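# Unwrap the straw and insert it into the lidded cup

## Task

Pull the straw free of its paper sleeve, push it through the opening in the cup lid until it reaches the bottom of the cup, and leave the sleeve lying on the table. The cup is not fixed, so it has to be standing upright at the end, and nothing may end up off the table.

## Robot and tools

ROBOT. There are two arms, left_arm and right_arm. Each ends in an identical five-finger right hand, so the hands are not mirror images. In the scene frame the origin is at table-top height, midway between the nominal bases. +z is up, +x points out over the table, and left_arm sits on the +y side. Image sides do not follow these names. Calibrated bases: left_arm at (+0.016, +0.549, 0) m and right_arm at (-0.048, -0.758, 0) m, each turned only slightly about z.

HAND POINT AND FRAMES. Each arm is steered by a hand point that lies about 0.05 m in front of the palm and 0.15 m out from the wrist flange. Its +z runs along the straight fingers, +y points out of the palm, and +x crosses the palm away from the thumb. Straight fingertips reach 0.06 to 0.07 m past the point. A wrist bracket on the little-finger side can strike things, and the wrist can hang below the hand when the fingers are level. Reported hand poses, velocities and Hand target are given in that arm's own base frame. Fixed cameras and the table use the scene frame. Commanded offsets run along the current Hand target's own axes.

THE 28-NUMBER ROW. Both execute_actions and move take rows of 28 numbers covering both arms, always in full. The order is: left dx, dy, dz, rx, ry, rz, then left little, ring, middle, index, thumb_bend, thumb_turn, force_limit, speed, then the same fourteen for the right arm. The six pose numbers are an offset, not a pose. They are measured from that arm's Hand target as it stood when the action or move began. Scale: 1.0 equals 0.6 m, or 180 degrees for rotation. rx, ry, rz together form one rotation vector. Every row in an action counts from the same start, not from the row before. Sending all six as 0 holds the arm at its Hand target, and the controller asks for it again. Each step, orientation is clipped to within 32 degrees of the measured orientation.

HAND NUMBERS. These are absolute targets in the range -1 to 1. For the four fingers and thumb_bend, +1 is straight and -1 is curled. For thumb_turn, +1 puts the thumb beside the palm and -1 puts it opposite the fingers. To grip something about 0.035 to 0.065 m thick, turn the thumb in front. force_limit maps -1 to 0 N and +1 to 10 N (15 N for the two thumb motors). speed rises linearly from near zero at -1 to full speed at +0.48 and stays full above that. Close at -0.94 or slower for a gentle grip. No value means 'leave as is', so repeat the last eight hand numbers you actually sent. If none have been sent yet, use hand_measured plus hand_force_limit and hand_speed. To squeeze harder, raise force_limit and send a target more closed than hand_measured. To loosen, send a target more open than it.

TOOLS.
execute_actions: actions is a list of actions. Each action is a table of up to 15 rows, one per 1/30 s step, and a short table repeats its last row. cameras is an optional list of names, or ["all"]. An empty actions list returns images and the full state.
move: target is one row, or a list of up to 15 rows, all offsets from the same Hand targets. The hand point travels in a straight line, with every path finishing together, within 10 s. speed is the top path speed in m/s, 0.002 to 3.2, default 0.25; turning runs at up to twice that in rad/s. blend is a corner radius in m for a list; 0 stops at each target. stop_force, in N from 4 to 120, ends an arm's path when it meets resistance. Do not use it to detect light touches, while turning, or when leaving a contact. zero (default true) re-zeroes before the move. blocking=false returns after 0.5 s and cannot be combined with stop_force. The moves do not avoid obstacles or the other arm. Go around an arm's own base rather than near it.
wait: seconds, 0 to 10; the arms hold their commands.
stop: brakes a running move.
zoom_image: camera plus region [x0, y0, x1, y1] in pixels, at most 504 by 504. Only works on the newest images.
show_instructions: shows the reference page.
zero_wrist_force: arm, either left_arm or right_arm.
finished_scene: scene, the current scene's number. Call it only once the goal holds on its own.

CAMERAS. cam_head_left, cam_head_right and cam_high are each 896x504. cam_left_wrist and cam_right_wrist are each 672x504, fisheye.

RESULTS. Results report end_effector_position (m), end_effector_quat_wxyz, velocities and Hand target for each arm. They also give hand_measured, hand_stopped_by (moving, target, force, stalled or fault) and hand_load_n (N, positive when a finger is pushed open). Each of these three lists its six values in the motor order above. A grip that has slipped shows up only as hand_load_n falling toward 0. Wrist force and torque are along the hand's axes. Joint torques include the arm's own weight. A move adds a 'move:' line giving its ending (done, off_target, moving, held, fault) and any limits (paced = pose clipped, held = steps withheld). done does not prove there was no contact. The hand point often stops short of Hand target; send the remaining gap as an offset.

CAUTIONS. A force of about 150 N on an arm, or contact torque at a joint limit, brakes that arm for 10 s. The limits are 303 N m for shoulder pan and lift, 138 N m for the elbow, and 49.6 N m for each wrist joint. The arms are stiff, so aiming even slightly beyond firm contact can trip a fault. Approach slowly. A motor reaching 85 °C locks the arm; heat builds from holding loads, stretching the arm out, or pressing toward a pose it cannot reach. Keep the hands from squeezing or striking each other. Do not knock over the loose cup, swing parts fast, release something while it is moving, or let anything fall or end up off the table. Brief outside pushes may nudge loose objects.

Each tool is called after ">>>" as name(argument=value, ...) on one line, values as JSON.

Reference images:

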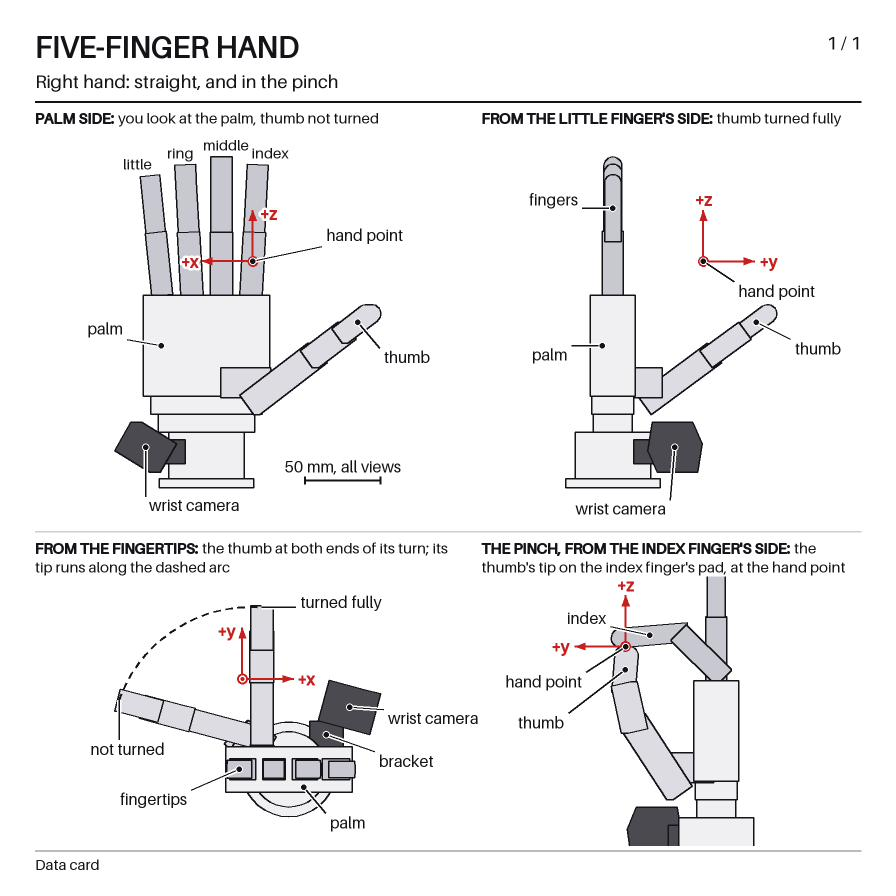

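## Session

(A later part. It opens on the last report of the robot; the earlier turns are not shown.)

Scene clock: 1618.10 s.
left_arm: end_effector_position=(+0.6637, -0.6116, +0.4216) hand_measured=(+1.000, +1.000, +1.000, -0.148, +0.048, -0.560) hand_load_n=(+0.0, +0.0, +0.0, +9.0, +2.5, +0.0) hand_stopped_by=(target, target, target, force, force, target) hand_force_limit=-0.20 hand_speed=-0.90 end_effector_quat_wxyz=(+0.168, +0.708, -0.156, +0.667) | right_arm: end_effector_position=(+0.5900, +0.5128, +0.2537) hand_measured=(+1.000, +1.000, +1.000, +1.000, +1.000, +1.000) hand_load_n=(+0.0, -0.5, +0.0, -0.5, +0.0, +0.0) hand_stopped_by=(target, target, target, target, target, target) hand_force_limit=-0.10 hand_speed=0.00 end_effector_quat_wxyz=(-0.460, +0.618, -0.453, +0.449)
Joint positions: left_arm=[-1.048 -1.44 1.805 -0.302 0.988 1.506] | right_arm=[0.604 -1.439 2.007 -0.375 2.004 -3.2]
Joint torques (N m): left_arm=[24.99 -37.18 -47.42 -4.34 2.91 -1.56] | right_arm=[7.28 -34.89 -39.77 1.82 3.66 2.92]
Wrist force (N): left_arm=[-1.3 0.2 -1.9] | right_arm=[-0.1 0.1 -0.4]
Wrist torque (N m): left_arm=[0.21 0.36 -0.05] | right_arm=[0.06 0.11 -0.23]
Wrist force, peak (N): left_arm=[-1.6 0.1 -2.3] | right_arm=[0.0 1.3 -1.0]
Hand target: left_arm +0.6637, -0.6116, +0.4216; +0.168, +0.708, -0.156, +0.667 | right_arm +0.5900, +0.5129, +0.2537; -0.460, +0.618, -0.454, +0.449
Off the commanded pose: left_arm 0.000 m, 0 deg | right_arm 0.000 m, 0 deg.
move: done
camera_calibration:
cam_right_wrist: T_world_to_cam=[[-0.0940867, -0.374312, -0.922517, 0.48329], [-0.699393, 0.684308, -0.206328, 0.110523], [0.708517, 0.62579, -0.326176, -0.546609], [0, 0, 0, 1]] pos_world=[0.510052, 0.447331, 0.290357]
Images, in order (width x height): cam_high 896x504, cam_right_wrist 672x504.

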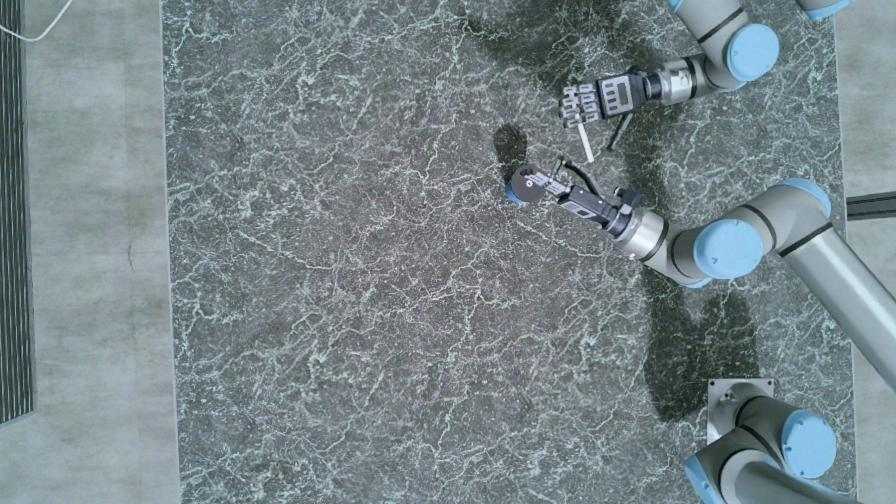

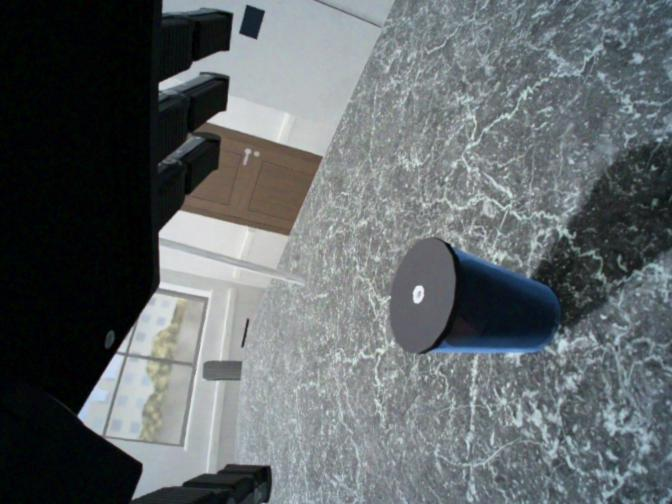

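>>> wait(seconds=0, cameras=["cam_head_left","cam_head_right"])

>>> zoom_image(camera="cam_head_left", region=[390, 200, 490, 300])

>>> zoom_image(camera="cam_head_right", region=[390, 200, 490, 300])

Scene clock: 1685.20 s.
left_arm: end_effector_position=(+0.6637, -0.6116, +0.4216) hand_measured=(+1.000, +1.000, +1.000, -0.148, +0.048, -0.560) hand_load_n=(+0.0, +0.0, +0.0, +9.0, +3.0, +0.5) hand_stopped_by=(target, target, target, force, force, target) hand_force_limit=-0.20 hand_speed=-0.90 end_effector_quat_wxyz=(+0.168, +0.708, -0.156, +0.667) | right_arm: end_effector_position=(+0.5900, +0.5129, +0.2537) hand_measured=(+1.000, +1.000, +1.000, +1.000, +1.000, +1.000) hand_load_n=(+0.0, +0.0, +0.0, +0.0, +0.0, +0.0) hand_stopped_by=(target, target, target, target, target, target) hand_force_limit=-0.10 hand_speed=0.00 end_effector_quat_wxyz=(-0.460, +0.618, -0.453, +0.449)
Joint positions: left_arm=[-1.048 -1.44 1.805 -0.302 0.988 1.506] | right_arm=[0.604 -1.439 2.006 -0.375 2.004 -3.2]
Joint torques (N m): left_arm=[21.91 -37.78 -48.44 -4.4 2.78 -1.45] | right_arm=[7.17 -36.66 -39.65 1.42 3.84 2.94]
Wrist force (N): left_arm=[-1.5 0.2 -2.2] | right_arm=[-0.1 0.3 -0.6]
Wrist torque (N m): left_arm=[0.24 0.38 -0.05] | right_arm=[0.08 0.11 -0.23]
Wrist force, peak (N): left_arm=[-1.7 0.1 -2.2] | right_arm=[-0.3 0.3 -0.7]
Hand target: left_arm +0.6637, -0.6116, +0.4216; +0.168, +0.708, -0.156, +0.667 | right_arm +0.5900, +0.5129, +0.2537; -0.460, +0.618, -0.454, +0.449
Off the commanded pose: left_arm 0.000 m, 0 deg | right_arm 0.000 m, 0 deg.
Images, in order (width x height): cam_head_left 896x504, cam_head_right 896x504.

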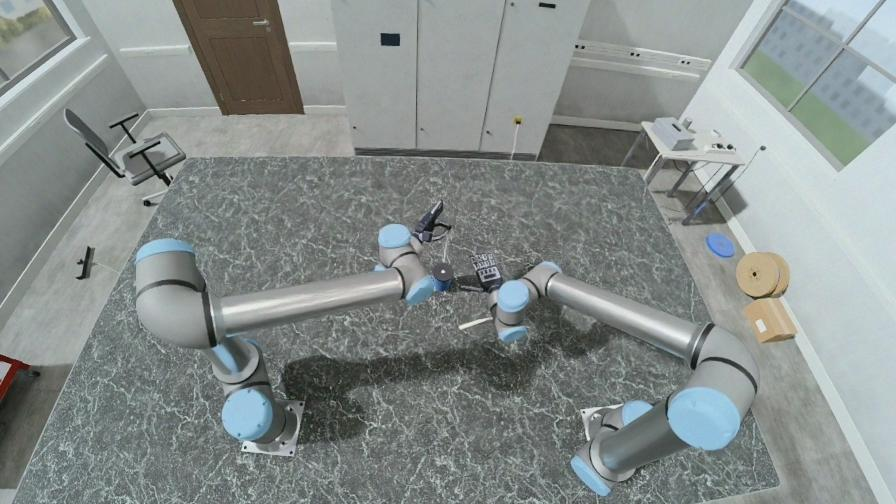

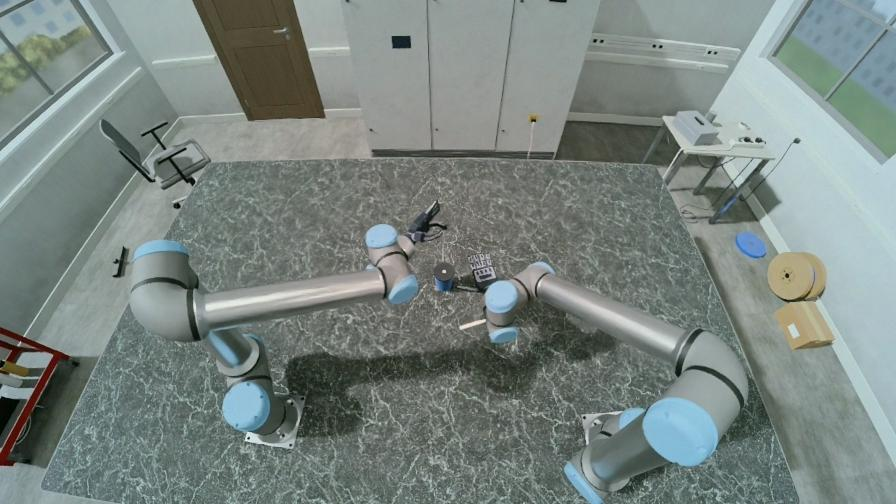

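Scaled by 5.040 from the camera's 896x504 image, which has a finer 1280x720 frame.

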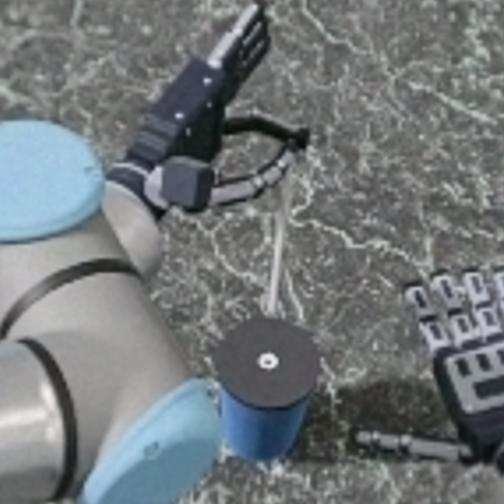

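Scaled by 5.040 from the camera's 896x504 image, which has a finer 1280x720 frame.

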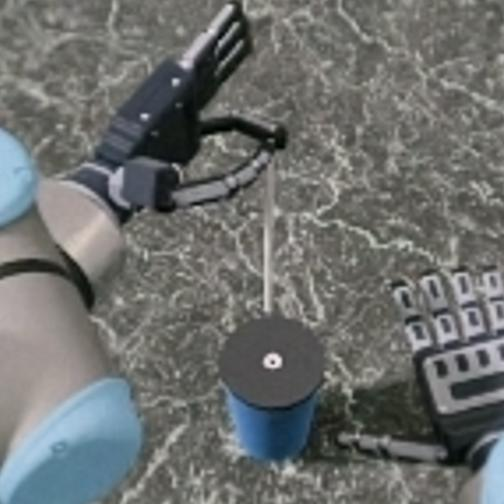

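>>> move(target=[-0.0812,0,0.0,-0.0006,0.0135,-0.0033,1,1,1,-0.71,-0.4,-0.56,-0.2,-0.9,0,0,0,0,0,0,1,1,1,1,1,1,-0.1,0], speed=0.1, cameras=["cam_right_wrist","cam_head_left","cam_head_right"])

>>> zoom_image(camera="cam_right_wrist", region=[270, 180, 470, 380])

>>> zoom_image(camera="cam_head_right", region=[410, 230, 470, 290])

>>> zoom_image(camera="cam_head_left", region=[410, 230, 470, 290])

Scene clock: 1758.57 s.
left_arm: end_effector_position=(+0.6607, -0.6118, +0.3731) hand_measured=(+1.000, +1.000, +1.000, -0.148, +0.048, -0.560) hand_load_n=(+0.0, +0.0, +0.0, +9.0, +2.5, +0.5) hand_stopped_by=(target, target, target, force, force, target) hand_force_limit=-0.20 hand_speed=-0.90 end_effector_quat_wxyz=(+0.176, +0.695, -0.149, +0.681) | right_arm: end_effector_position=(+0.5900, +0.5129, +0.2537) hand_measured=(+1.000, +1.000, +1.000, +1.000, +1.000, +1.000) hand_load_n=(-0.5, +0.0, +0.0, +0.0, +0.0, +0.0) hand_stopped_by=(target, target, target, target, target, target) hand_force_limit=-0.10 hand_speed=0.00 end_effector_quat_wxyz=(-0.460, +0.618, -0.454, +0.449)
Joint positions: left_arm=[-1.053 -1.413 1.889 -0.464 0.982 1.523] | right_arm=[0.604 -1.439 2.006 -0.375 2.004 -3.2]
Joint torques (N m): left_arm=[-19.4 -38.25 -32.97 -4.2 -2.82 1.5] | right_arm=[6.63 -35.01 -39.21 1.52 3.78 2.98]
Wrist force (N): left_arm=[-1.2 -0.2 -1.7] | right_arm=[0.2 0.1 -0.5]
Wrist torque (N m): left_arm=[0.19 0.38 -0.21] | right_arm=[0.05 0.07 -0.21]
Wrist force, peak (N): left_arm=[-2.3 0.3 -2.0] | right_arm=[0.3 0.4 -0.6]
Hand target: left_arm +0.6607, -0.6118, +0.3730; +0.176, +0.695, -0.149, +0.681 | right_arm +0.5900, +0.5129, +0.2537; -0.460, +0.618, -0.454, +0.449
Off the commanded pose: left_arm 0.000 m, 0 deg | right_arm 0.000 m, 0 deg.
move: done
camera_calibration:
cam_right_wrist: T_world_to_cam=[[-0.0940867, -0.374312, -0.922517, 0.483337], [-0.699393, 0.684308, -0.206328, 0.110525], [0.708517, 0.62579, -0.326176, -0.546742], [0, 0, 0, 1]] pos_world=[0.510152, 0.447431, 0.290357]
Images, in order (width x height): cam_head_left 896x504, cam_head_right 896x504, cam_right_wrist 672x504.

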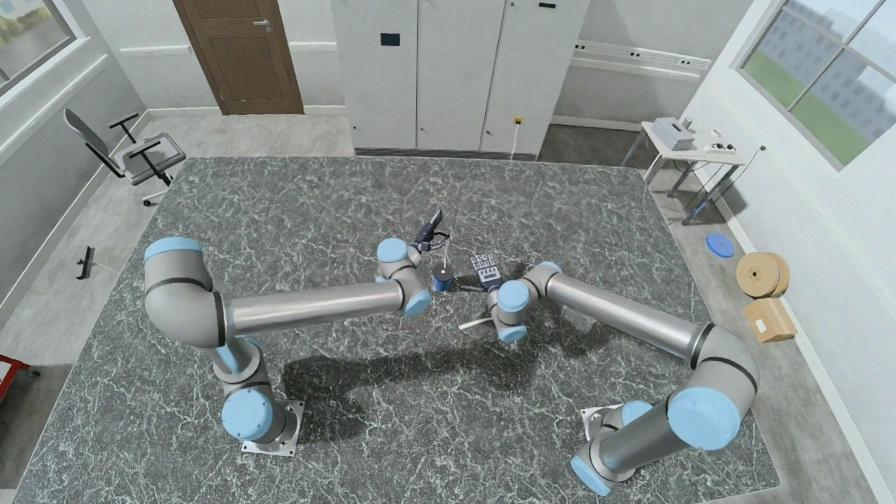

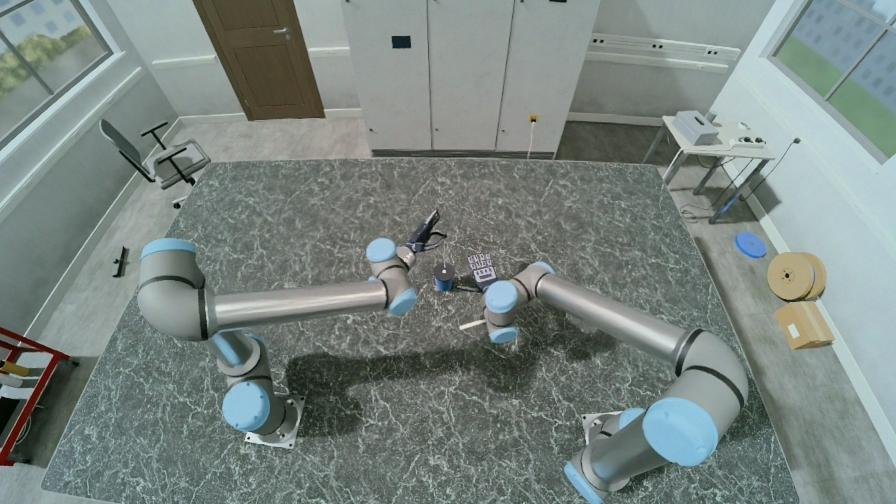

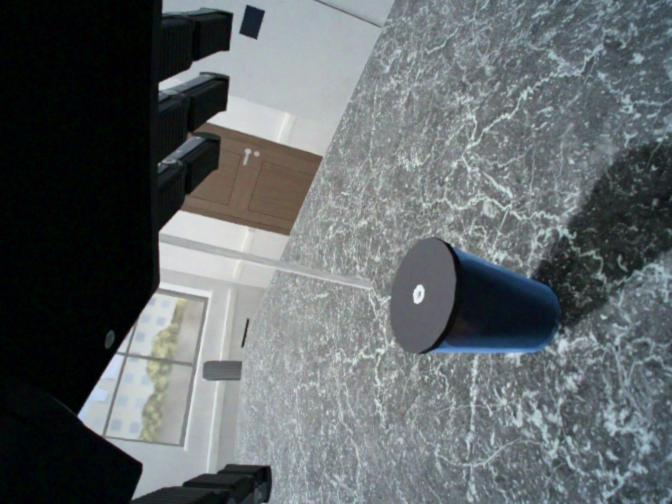

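Scaled by 2.520 from the camera's 672x504 image, which has a finer 960x720 frame.

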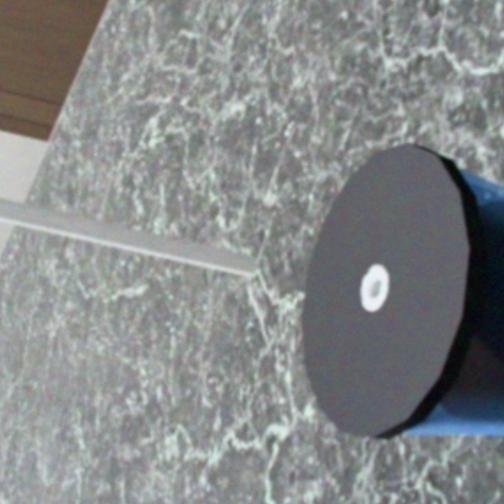

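Scaled by 8.400 from the camera's 896x504 image, which has a finer 1280x720 frame.

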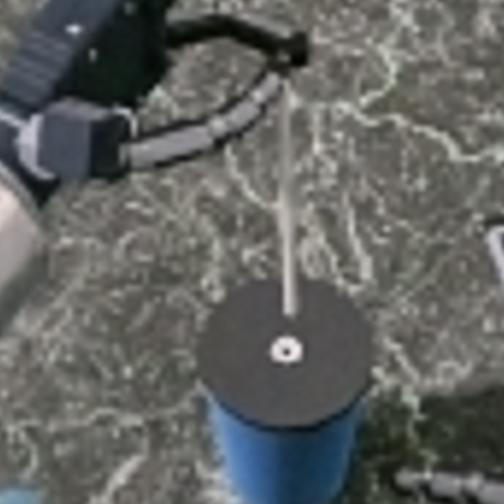

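Scaled by 8.400 from the camera's 896x504 image, which has a finer 1280x720 frame.

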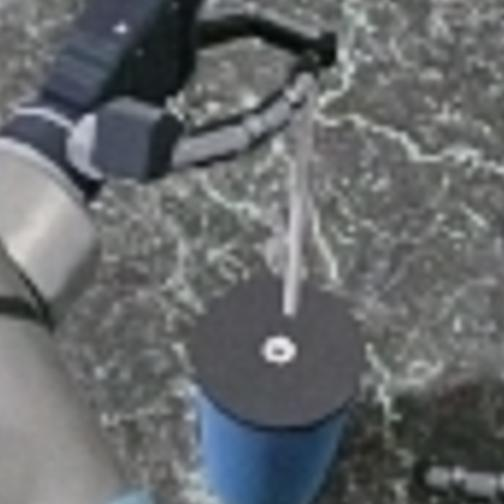

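>>> move(target=[-0.0497,-0.0092,0.0057,0,0,0,1,1,1,-0.71,-0.4,-0.56,-0.2,-0.9,0,0,0,0,0,0,1,1,1,1,1,1,-0.1,0], speed=0.08, cameras=["cam_right_wrist","cam_head_left","cam_head_right"])

>>> zoom_image(camera="cam_right_wrist", region=[340, 220, 480, 360])

>>> zoom_image(camera="cam_head_right", region=[410, 230, 470, 290])

>>> zoom_image(camera="cam_head_left", region=[410, 230, 470, 290])

Scene clock: 1805.63 s.
left_arm: end_effector_position=(+0.6654, -0.6093, +0.3431) hand_measured=(+1.000, +1.000, +1.000, -0.148, +0.048, -0.560) hand_load_n=(+0.0, +0.0, +0.0, +9.0, +2.5, +0.0) hand_stopped_by=(target, target, target, force, force, target) hand_force_limit=-0.20 hand_speed=-0.90 end_effector_quat_wxyz=(+0.176, +0.695, -0.149, +0.681) | right_arm: end_effector_position=(+0.5900, +0.5129, +0.2537) hand_measured=(+1.000, +1.000, +1.000, +1.000, +1.000, +1.000) hand_load_n=(-0.5, +0.0, +0.0, +0.0, +0.0, +0.0) hand_stopped_by=(target, target, target, target, target, target) hand_force_limit=-0.10 hand_speed=0.00 end_effector_quat_wxyz=(-0.460, +0.618, -0.454, +0.449)
Joint positions: left_arm=[-1.044 -1.386 1.916 -0.518 0.991 1.523] | right_arm=[0.604 -1.439 2.006 -0.375 2.004 -3.2]
Joint torques (N m): left_arm=[21.74 -41.31 -31.85 -4.2 2.88 1.82] | right_arm=[7.12 -35.58 -39.54 1.29 3.72 2.74]
Wrist force (N): left_arm=[-0.9 0.0 -2.5] | right_arm=[0.1 0.1 -0.2]
Wrist torque (N m): left_arm=[0.25 0.33 -0.17] | right_arm=[0.02 0.07 -0.23]
Wrist force, peak (N): left_arm=[-1.1 0.0 -2.5] | right_arm=[0.2 -0.1 -0.9]
Hand target: left_arm +0.6655, -0.6093, +0.3429; +0.176, +0.695, -0.149, +0.681 | right_arm +0.5900, +0.5129, +0.2537; -0.460, +0.618, -0.454, +0.449
Off the commanded pose: left_arm 0.000 m, 0 deg | right_arm 0.000 m, 0 deg.
move: done
camera_calibration:
cam_right_wrist: T_world_to_cam=[[-0.0940867, -0.374312, -0.922517, 0.483337], [-0.699393, 0.684308, -0.206328, 0.110525], [0.708517, 0.62579, -0.326176, -0.546742], [0, 0, 0, 1]] pos_world=[0.510152, 0.447431, 0.290357]
Images, in order (width x height): cam_head_left 896x504, cam_head_right 896x504, cam_right_wrist 672x504.

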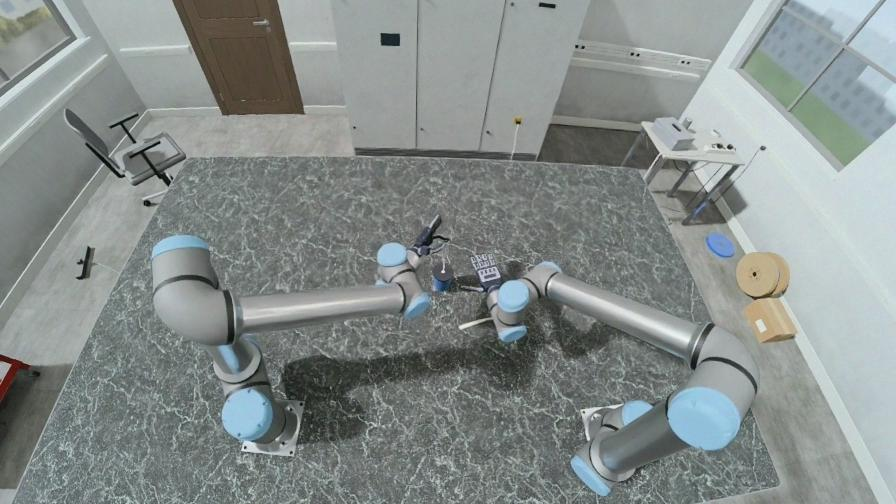

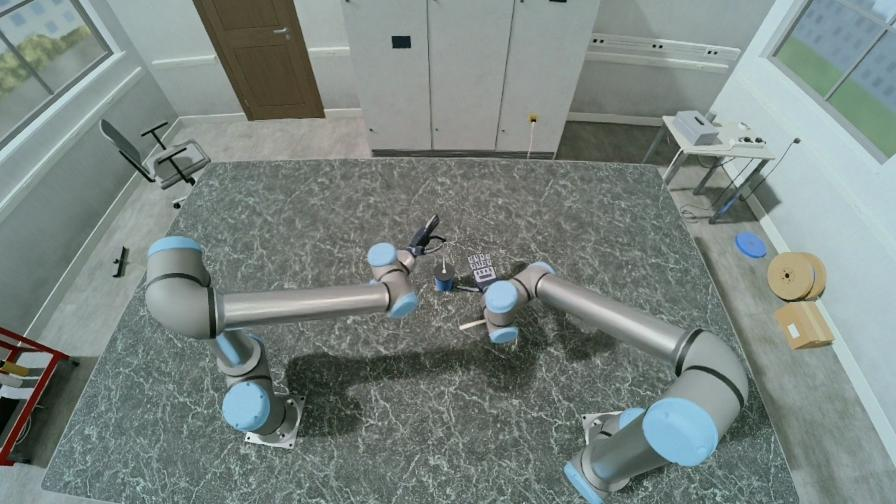

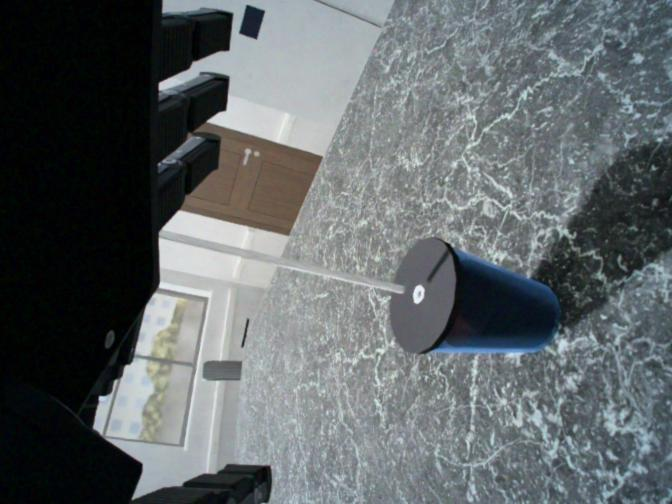

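Scaled by 3.600 from the camera's 672x504 image, which has a finer 960x720 frame.

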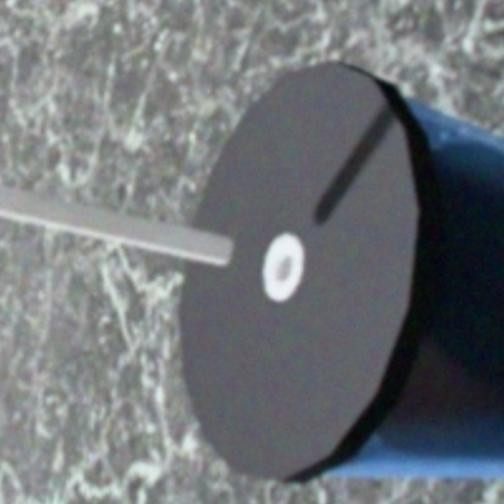

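Scaled by 8.400 from the camera's 896x504 image, which has a finer 1280x720 frame.

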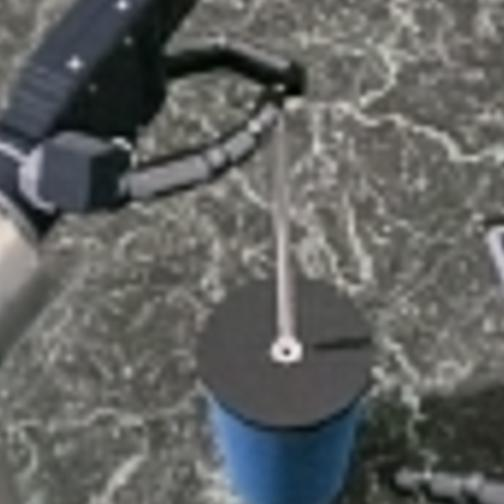

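Scaled by 8.400 from the camera's 896x504 image, which has a finer 1280x720 frame.

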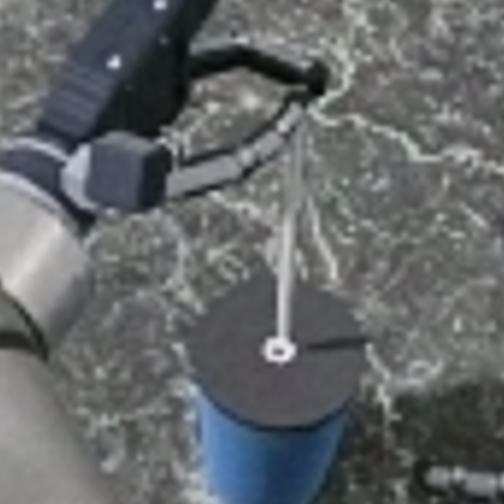

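>>> move(target=[-0.018,-0.0053,0.0023,0,0,0,1,1,1,-0.71,-0.4,-0.56,-0.2,-0.9,0,0,0,0,0,0,1,1,1,1,1,1,-0.1,0], speed=0.05, cameras=["cam_right_wrist","cam_head_left","cam_head_right"])

>>> zoom_image(camera="cam_right_wrist", region=[370, 250, 460, 340])

>>> zoom_image(camera="cam_head_right", region=[425, 255, 465, 295])

>>> zoom_image(camera="cam_head_left", region=[425, 255, 465, 295])

Scene clock: 1845.60 s.
left_arm: end_effector_position=(+0.6678, -0.6075, +0.3322) hand_measured=(+1.000, +1.000, +1.000, -0.148, +0.048, -0.560) hand_load_n=(+0.0, +0.0, +0.0, +9.0, +2.5, +0.5) hand_stopped_by=(target, target, target, force, force, target) hand_force_limit=-0.20 hand_speed=-0.90 end_effector_quat_wxyz=(+0.176, +0.695, -0.149, +0.681) | right_arm: end_effector_position=(+0.5900, +0.5129, +0.2537) hand_measured=(+1.000, +1.000, +1.000, +1.000, +1.000, +1.000) hand_load_n=(+0.0, +0.0, +0.0, +0.0, +0.0, +0.0) hand_stopped_by=(target, target, target, target, target, target) hand_force_limit=-0.10 hand_speed=0.00 end_effector_quat_wxyz=(-0.460, +0.618, -0.454, +0.449)
Joint positions: left_arm=[-1.039 -1.375 1.925 -0.538 0.996 1.523] | right_arm=[0.604 -1.439 2.006 -0.375 2.004 -3.2]
Joint torques (N m): left_arm=[21.8 -40.52 -30.79 -4.69 3.29 1.78] | right_arm=[6.16 -35.8 -39.57 1.44 3.62 2.92]
Wrist force (N): left_arm=[-1.2 0.5 -2.6] | right_arm=[0.0 0.3 -0.5]
Wrist torque (N m): left_arm=[0.33 0.39 -0.17] | right_arm=[0.07 0.08 -0.22]
Wrist force, peak (N): left_arm=[-1.5 0.0 -2.7] | right_arm=[0.1 0.3 -0.7]
Hand target: left_arm +0.6678, -0.6074, +0.3320; +0.176, +0.695, -0.149, +0.681 | right_arm +0.5900, +0.5129, +0.2537; -0.460, +0.618, -0.454, +0.449
Off the commanded pose: left_arm 0.000 m, 0 deg | right_arm 0.000 m, 0 deg.
move: done
camera_calibration:
cam_right_wrist: T_world_to_cam=[[-0.0940867, -0.374312, -0.922517, 0.483337], [-0.699393, 0.684308, -0.206328, 0.110525], [0.708517, 0.62579, -0.326176, -0.546742], [0, 0, 0, 1]] pos_world=[0.510152, 0.447431, 0.290357]
Images, in order (width x height): cam_head_left 896x504, cam_head_right 896x504, cam_right_wrist 672x504.

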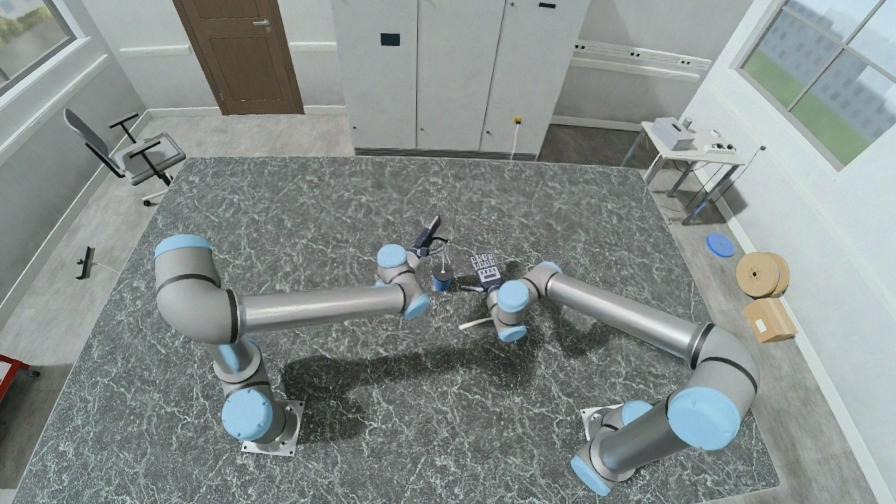

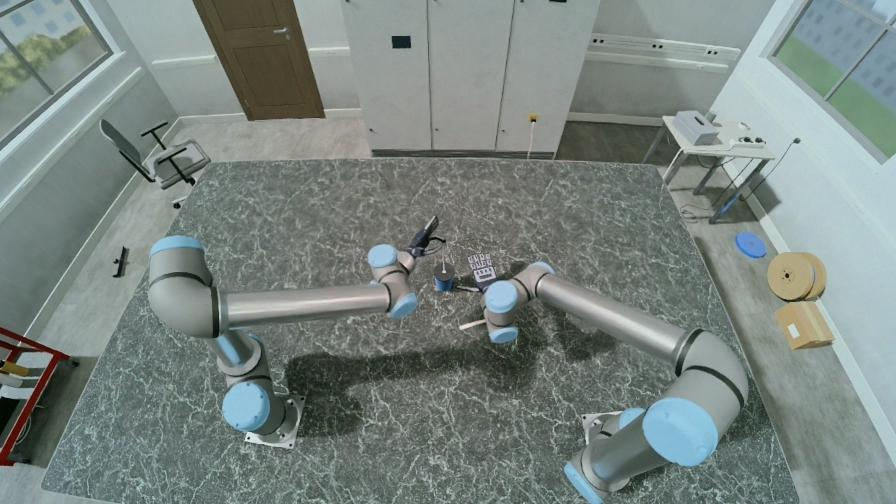

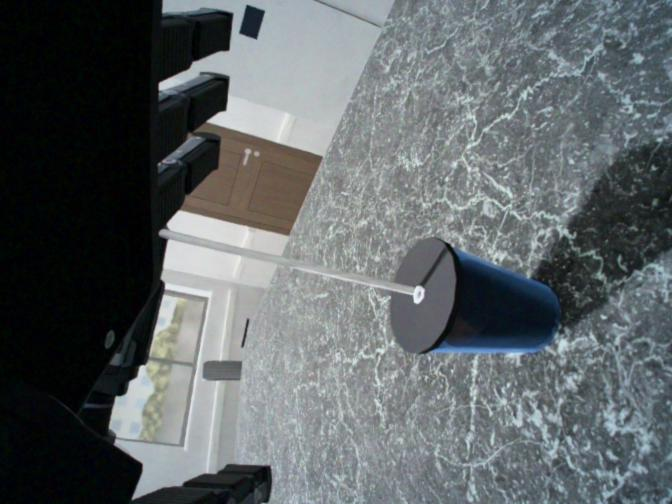

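Scaled by 5.600 from the camera's 672x504 image, which has a finer 960x720 frame.

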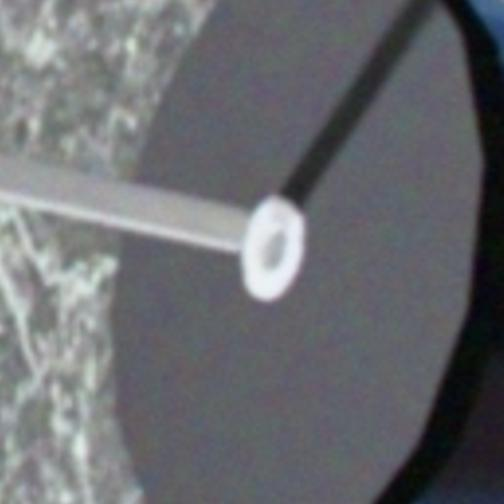

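Scaled by 12.600 from the camera's 896x504 image, which has a finer 1280x720 frame.

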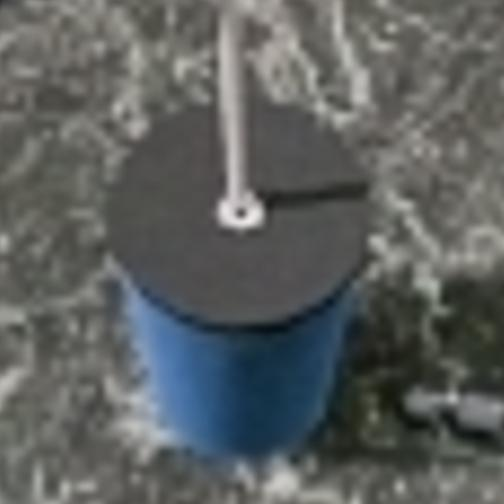

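Scaled by 12.600 from the camera's 896x504 image, which has a finer 1280x720 frame.

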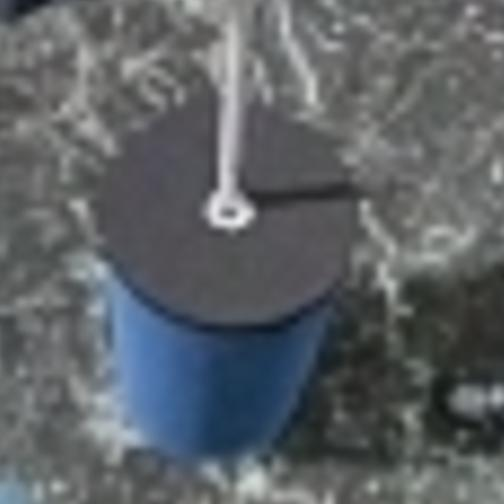

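>>> move(target=[-0.05,0,0,0,0,0,1,1,1,-0.71,-0.4,-0.56,-0.2,-0.9,0,0,0,0,0,0,1,1,1,1,1,1,-0.1,0], speed=0.02, stop_force=4, cameras=["cam_right_wrist","cam_head_left","cam_head_right"])

>>> zoom_image(camera="cam_right_wrist", region=[370, 250, 460, 340])

>>> zoom_image(camera="cam_head_right", region=[425, 255, 465, 295])

Scene clock: 1879.10 s.
left_arm: end_effector_position=(+0.6678, -0.6074, +0.3277) hand_measured=(+1.000, +1.000, +1.000, -0.148, +0.048, -0.560) hand_load_n=(+0.0, +0.0, +0.0, +9.5, +2.0, -1.5) hand_stopped_by=(target, target, target, force, force, target) hand_force_limit=-0.20 hand_speed=-0.90 end_effector_quat_wxyz=(+0.176, +0.695, -0.149, +0.681) | right_arm: end_effector_position=(+0.5900, +0.5129, +0.2537) hand_measured=(+1.000, +1.000, +1.000, +1.000, +1.000, +1.000) hand_load_n=(+0.0, +0.0, +0.0, +0.0, +0.0, -0.5) hand_stopped_by=(target, target, target, target, target, target) hand_force_limit=-0.10 hand_speed=0.00 end_effector_quat_wxyz=(-0.460, +0.618, -0.454, +0.449)
Joint positions: left_arm=[-1.039 -1.371 1.929 -0.546 0.996 1.523] | right_arm=[0.604 -1.439 2.006 -0.375 2.004 -3.2]
Joint torques (N m): left_arm=[20.2 -64.07 -44.31 0.64 2.28 0.87] | right_arm=[6.7 -35.74 -39.28 1.44 3.65 2.73]
Wrist force (N): left_arm=[-0.5 0.2 -2.5] | right_arm=[0.2 0.1 -0.4]
Wrist torque (N m): left_arm=[0.28 0.38 -0.16] | right_arm=[0.04 0.06 -0.22]
Wrist force, peak (N): left_arm=[5.9 -0.3 -2.3] | right_arm=[0.3 0.3 -0.8]
Hand target: left_arm +0.6678, -0.6074, +0.3277; +0.176, +0.695, -0.149, +0.681 (not the last commanded pose) | right_arm +0.5900, +0.5129, +0.2537; -0.460, +0.618, -0.454, +0.449
Off the commanded pose: left_arm 0.026 m, 0 deg | right_arm 0.000 m, 0 deg.
move: contact (left_arm)
camera_calibration:
cam_right_wrist: T_world_to_cam=[[-0.0940867, -0.374312, -0.922517, 0.483337], [-0.699393, 0.684308, -0.206328, 0.110525], [0.708517, 0.62579, -0.326176, -0.546742], [0, 0, 0, 1]] pos_world=[0.510152, 0.447431, 0.290357]
Images, in order (width x height): cam_head_left 896x504, cam_head_right 896x504, cam_right_wrist 672x504.

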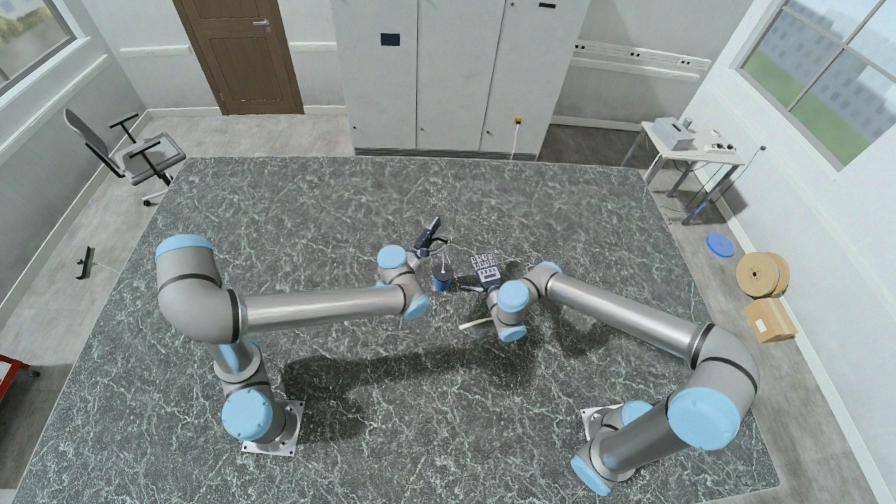

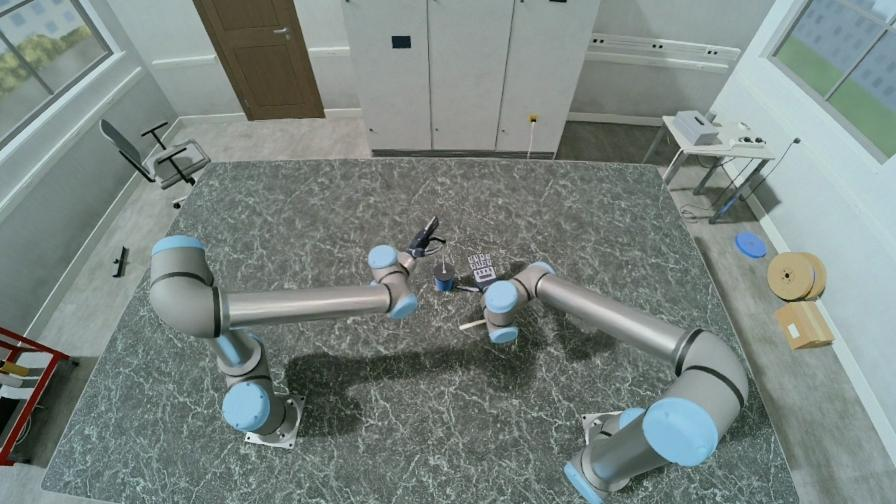

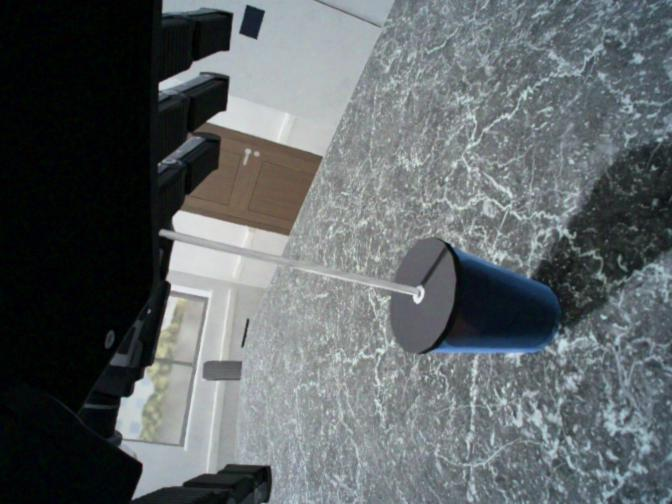

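Scaled by 5.600 from the camera's 672x504 image, which has a finer 960x720 frame.

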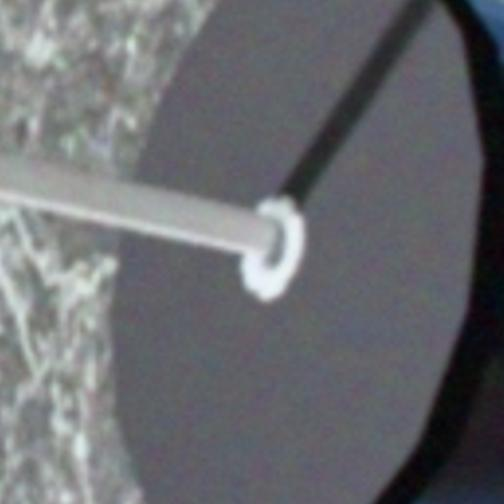

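Scaled by 12.600 from the camera's 896x504 image, which has a finer 1280x720 frame.

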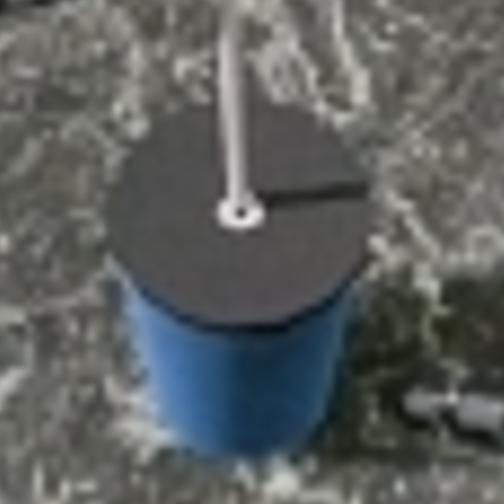

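>>> move(target=[[0.003,0,-0.0027,0,0,0,1,1,1,-0.71,-0.4,-0.56,-0.2,-0.9,0,0,0,0,0,0,1,1,1,1,1,1,-0.1,0],[-0.05,0,-0.0027,0,0,0,1,1,1,-0.71,-0.4,-0.56,-0.2,-0.9,0,0,0,0,0,0,1,1,1,1,1,1,-0.1,0]], speed=0.015, stop_force=4, cameras=["cam_right_wrist"])

>>> zoom_image(camera="cam_right_wrist", region=[370, 250, 460, 340])

Scene clock: 1929.03 s.
left_arm: end_effector_position=(+0.6665, -0.6067, +0.3275) hand_measured=(+1.000, +1.000, +1.000, -0.148, +0.048, -0.560) hand_load_n=(+0.0, +0.0, +0.0, +9.0, +2.0, -1.5) hand_stopped_by=(target, target, target, force, force, target) hand_force_limit=-0.20 hand_speed=-0.90 end_effector_quat_wxyz=(+0.176, +0.695, -0.149, +0.681) | right_arm: end_effector_position=(+0.5900, +0.5129, +0.2537) hand_measured=(+1.000, +1.000, +1.000, +1.000, +1.000, +1.000) hand_load_n=(+0.0, +0.0, +0.0, +0.0, +0.0, +0.0) hand_stopped_by=(target, target, target, target, target, target) hand_force_limit=-0.10 hand_speed=0.00 end_effector_quat_wxyz=(-0.460, +0.618, -0.454, +0.449)
Joint positions: left_arm=[-1.041 -1.373 1.933 -0.547 0.994 1.523] | right_arm=[0.604 -1.439 2.006 -0.375 2.004 -3.2]
Joint torques (N m): left_arm=[21.5 -63.49 -42.56 0.96 2.09 0.16] | right_arm=[6.78 -36.31 -39.21 1.42 3.57 2.97]
Wrist force (N): left_arm=[0.8 0.2 -2.3] | right_arm=[0.2 0.2 -0.5]
Wrist torque (N m): left_arm=[0.28 0.42 -0.18] | right_arm=[0.07 0.06 -0.21]
Wrist force, peak (N): left_arm=[6.5 0.2 -2.4] | right_arm=[0.2 0.1 -0.8]
Hand target: left_arm +0.6665, -0.6067, +0.3275; +0.176, +0.695, -0.149, +0.681 (not the last commanded pose) | right_arm +0.5900, +0.5129, +0.2537; -0.460, +0.618, -0.454, +0.449
Off the commanded pose: left_arm 0.030 m, 0 deg | right_arm 0.000 m, 0 deg.
move: contact (left_arm); path passed 1 of 2 targets
camera_calibration:
cam_right_wrist: T_world_to_cam=[[-0.0940867, -0.374312, -0.922517, 0.483337], [-0.699393, 0.684308, -0.206328, 0.110525], [0.708517, 0.62579, -0.326176, -0.546742], [0, 0, 0, 1]] pos_world=[0.510152, 0.447431, 0.290357]
Images, in order (width x height): cam_right_wrist 672x504.

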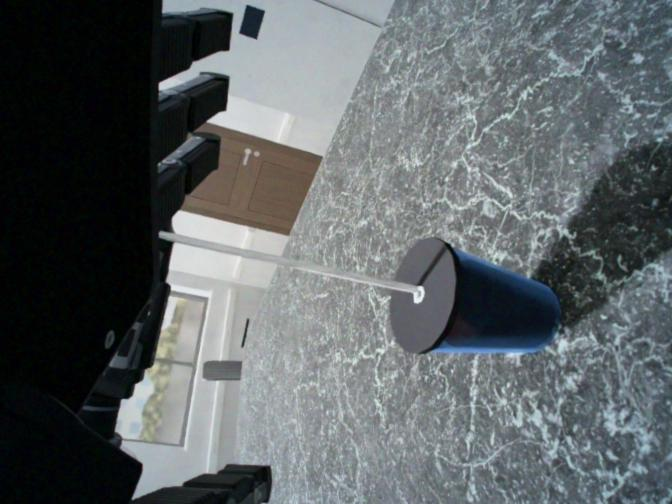

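Scaled by 5.600 from the camera's 672x504 image, which has a finer 960x720 frame.

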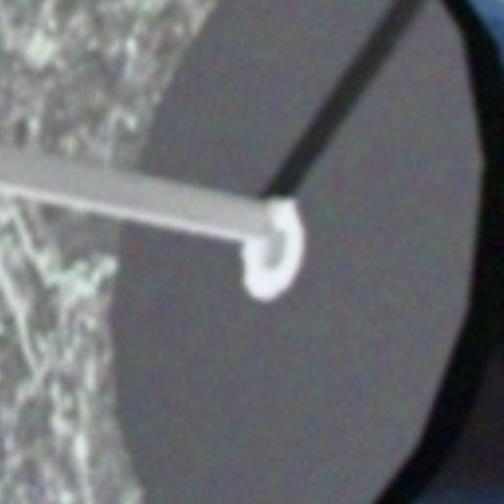

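>>> move(target=[[0.0067,0,0,0,0,0,1,1,1,-0.71,-0.4,-0.56,-0.2,-0.9,0,0,0,0,0,0,1,1,1,1,1,1,-0.1,0],[0.0067,0,0,0,0,0,1,1,1,-0.71,-0.4,-0.56,-0.2,-0.9,-0.0565,0.03,0.084,-0.1667,0,0,1,1,1,1,1,1,-0.1,0]], speed=[0.03, 0.2], cameras=["cam_right_wrist", "cam_high"])

>>> zoom_image(camera="cam_right_wrist", region=[240, 160, 440, 360])

Scene clock: 2024.87 s.
left_arm: end_effector_position=(+0.6666, -0.6066, +0.3315) hand_measured=(+1.000, +1.000, +1.000, -0.148, +0.048, -0.560) hand_load_n=(+0.5, +0.0, +0.0, +9.0, +2.0, -1.0) hand_stopped_by=(target, target, target, force, force, target) hand_force_limit=-0.20 hand_speed=-0.90 end_effector_quat_wxyz=(+0.176, +0.695, -0.149, +0.681) | right_arm: end_effector_position=(+0.6301, +0.5509, +0.2228) hand_measured=(+1.000, +1.000, +1.000, +1.000, +1.000, +1.000) hand_load_n=(+0.0, +0.0, +0.0, +0.0, +0.0, +0.0) hand_stopped_by=(target, target, target, target, target, target) hand_force_limit=-0.10 hand_speed=0.00 end_effector_quat_wxyz=(-0.284, +0.715, -0.554, +0.316)
Joint positions: left_arm=[-1.04 -1.377 1.929 -0.54 0.995 1.523] | right_arm=[0.586 -1.184 1.576 0.369 1.959 -2.976]
Joint torques (N m): left_arm=[23.08 -63.41 -45.31 0.94 2.48 1.33] | right_arm=[-11.95 -54.92 -40.97 3.64 -2.6 2.59]
Wrist force (N): left_arm=[-1.3 -0.1 -2.3] | right_arm=[0.1 0.1 -0.2]
Wrist torque (N m): left_arm=[0.23 0.39 -0.18] | right_arm=[-0.01 0.04 -0.22]
Wrist force, peak (N): left_arm=[-0.9 -0.2 -2.9] | right_arm=[0.6 0.6 -0.9]
Hand target: left_arm +0.6666, -0.6066, +0.3315; +0.176, +0.695, -0.149, +0.681 | right_arm +0.6301, +0.5509, +0.2228; -0.284, +0.715, -0.554, +0.316
Off the commanded pose: left_arm 0.000 m, 0 deg | right_arm 0.000 m, 0 deg.
move: done
camera_calibration:
cam_right_wrist: T_world_to_cam=[[-0.550532, -0.431817, -0.714456, 0.745775], [-0.679474, 0.728993, 0.0829729, 0.00443915], [0.485005, 0.531134, -0.694743, -0.33388], [0, 0, 0, 1]] pos_world=[0.575523, 0.496137, 0.300495]
Images, in order (width x height): cam_high 896x504, cam_right_wrist 672x504.

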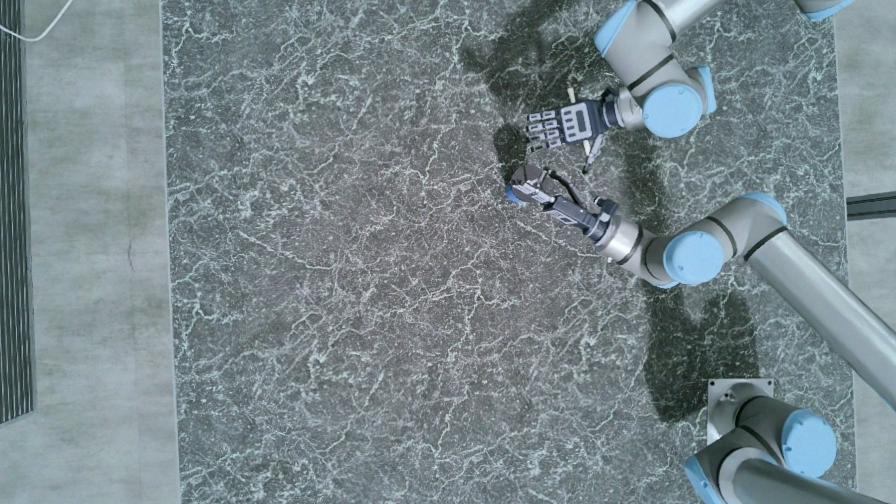

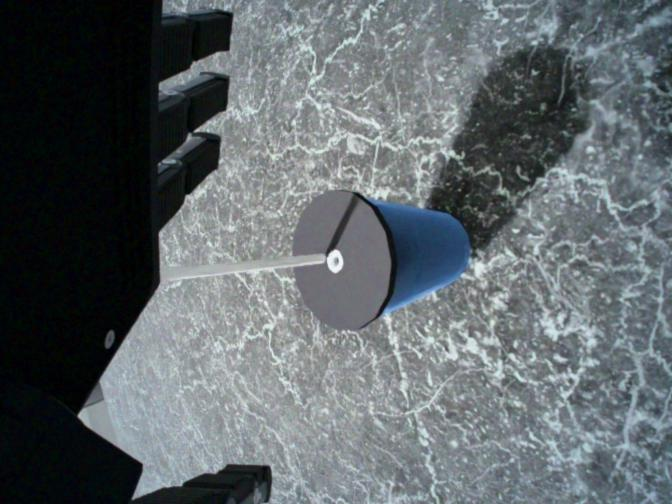

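Scaled by 2.520 from the camera's 672x504 image, which has a finer 960x720 frame.

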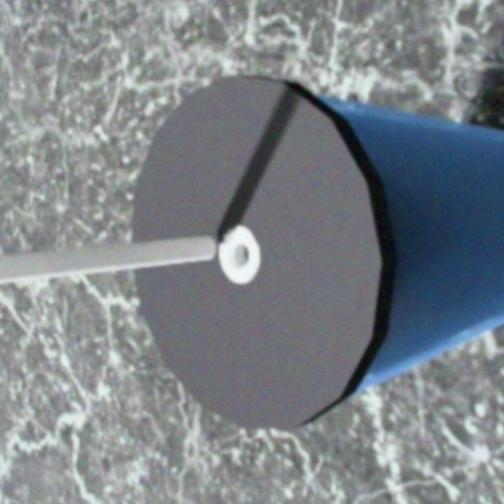

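>>> zoom_image(camera="cam_right_wrist", region=[300, 232, 360, 292])

Scaled by 8.400 from the camera's 672x504 image, which has a finer 960x720 frame.

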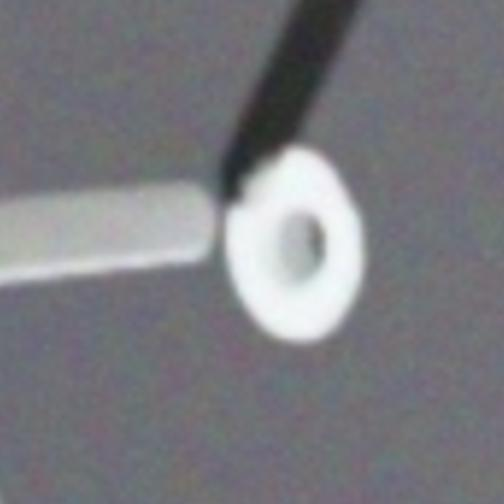

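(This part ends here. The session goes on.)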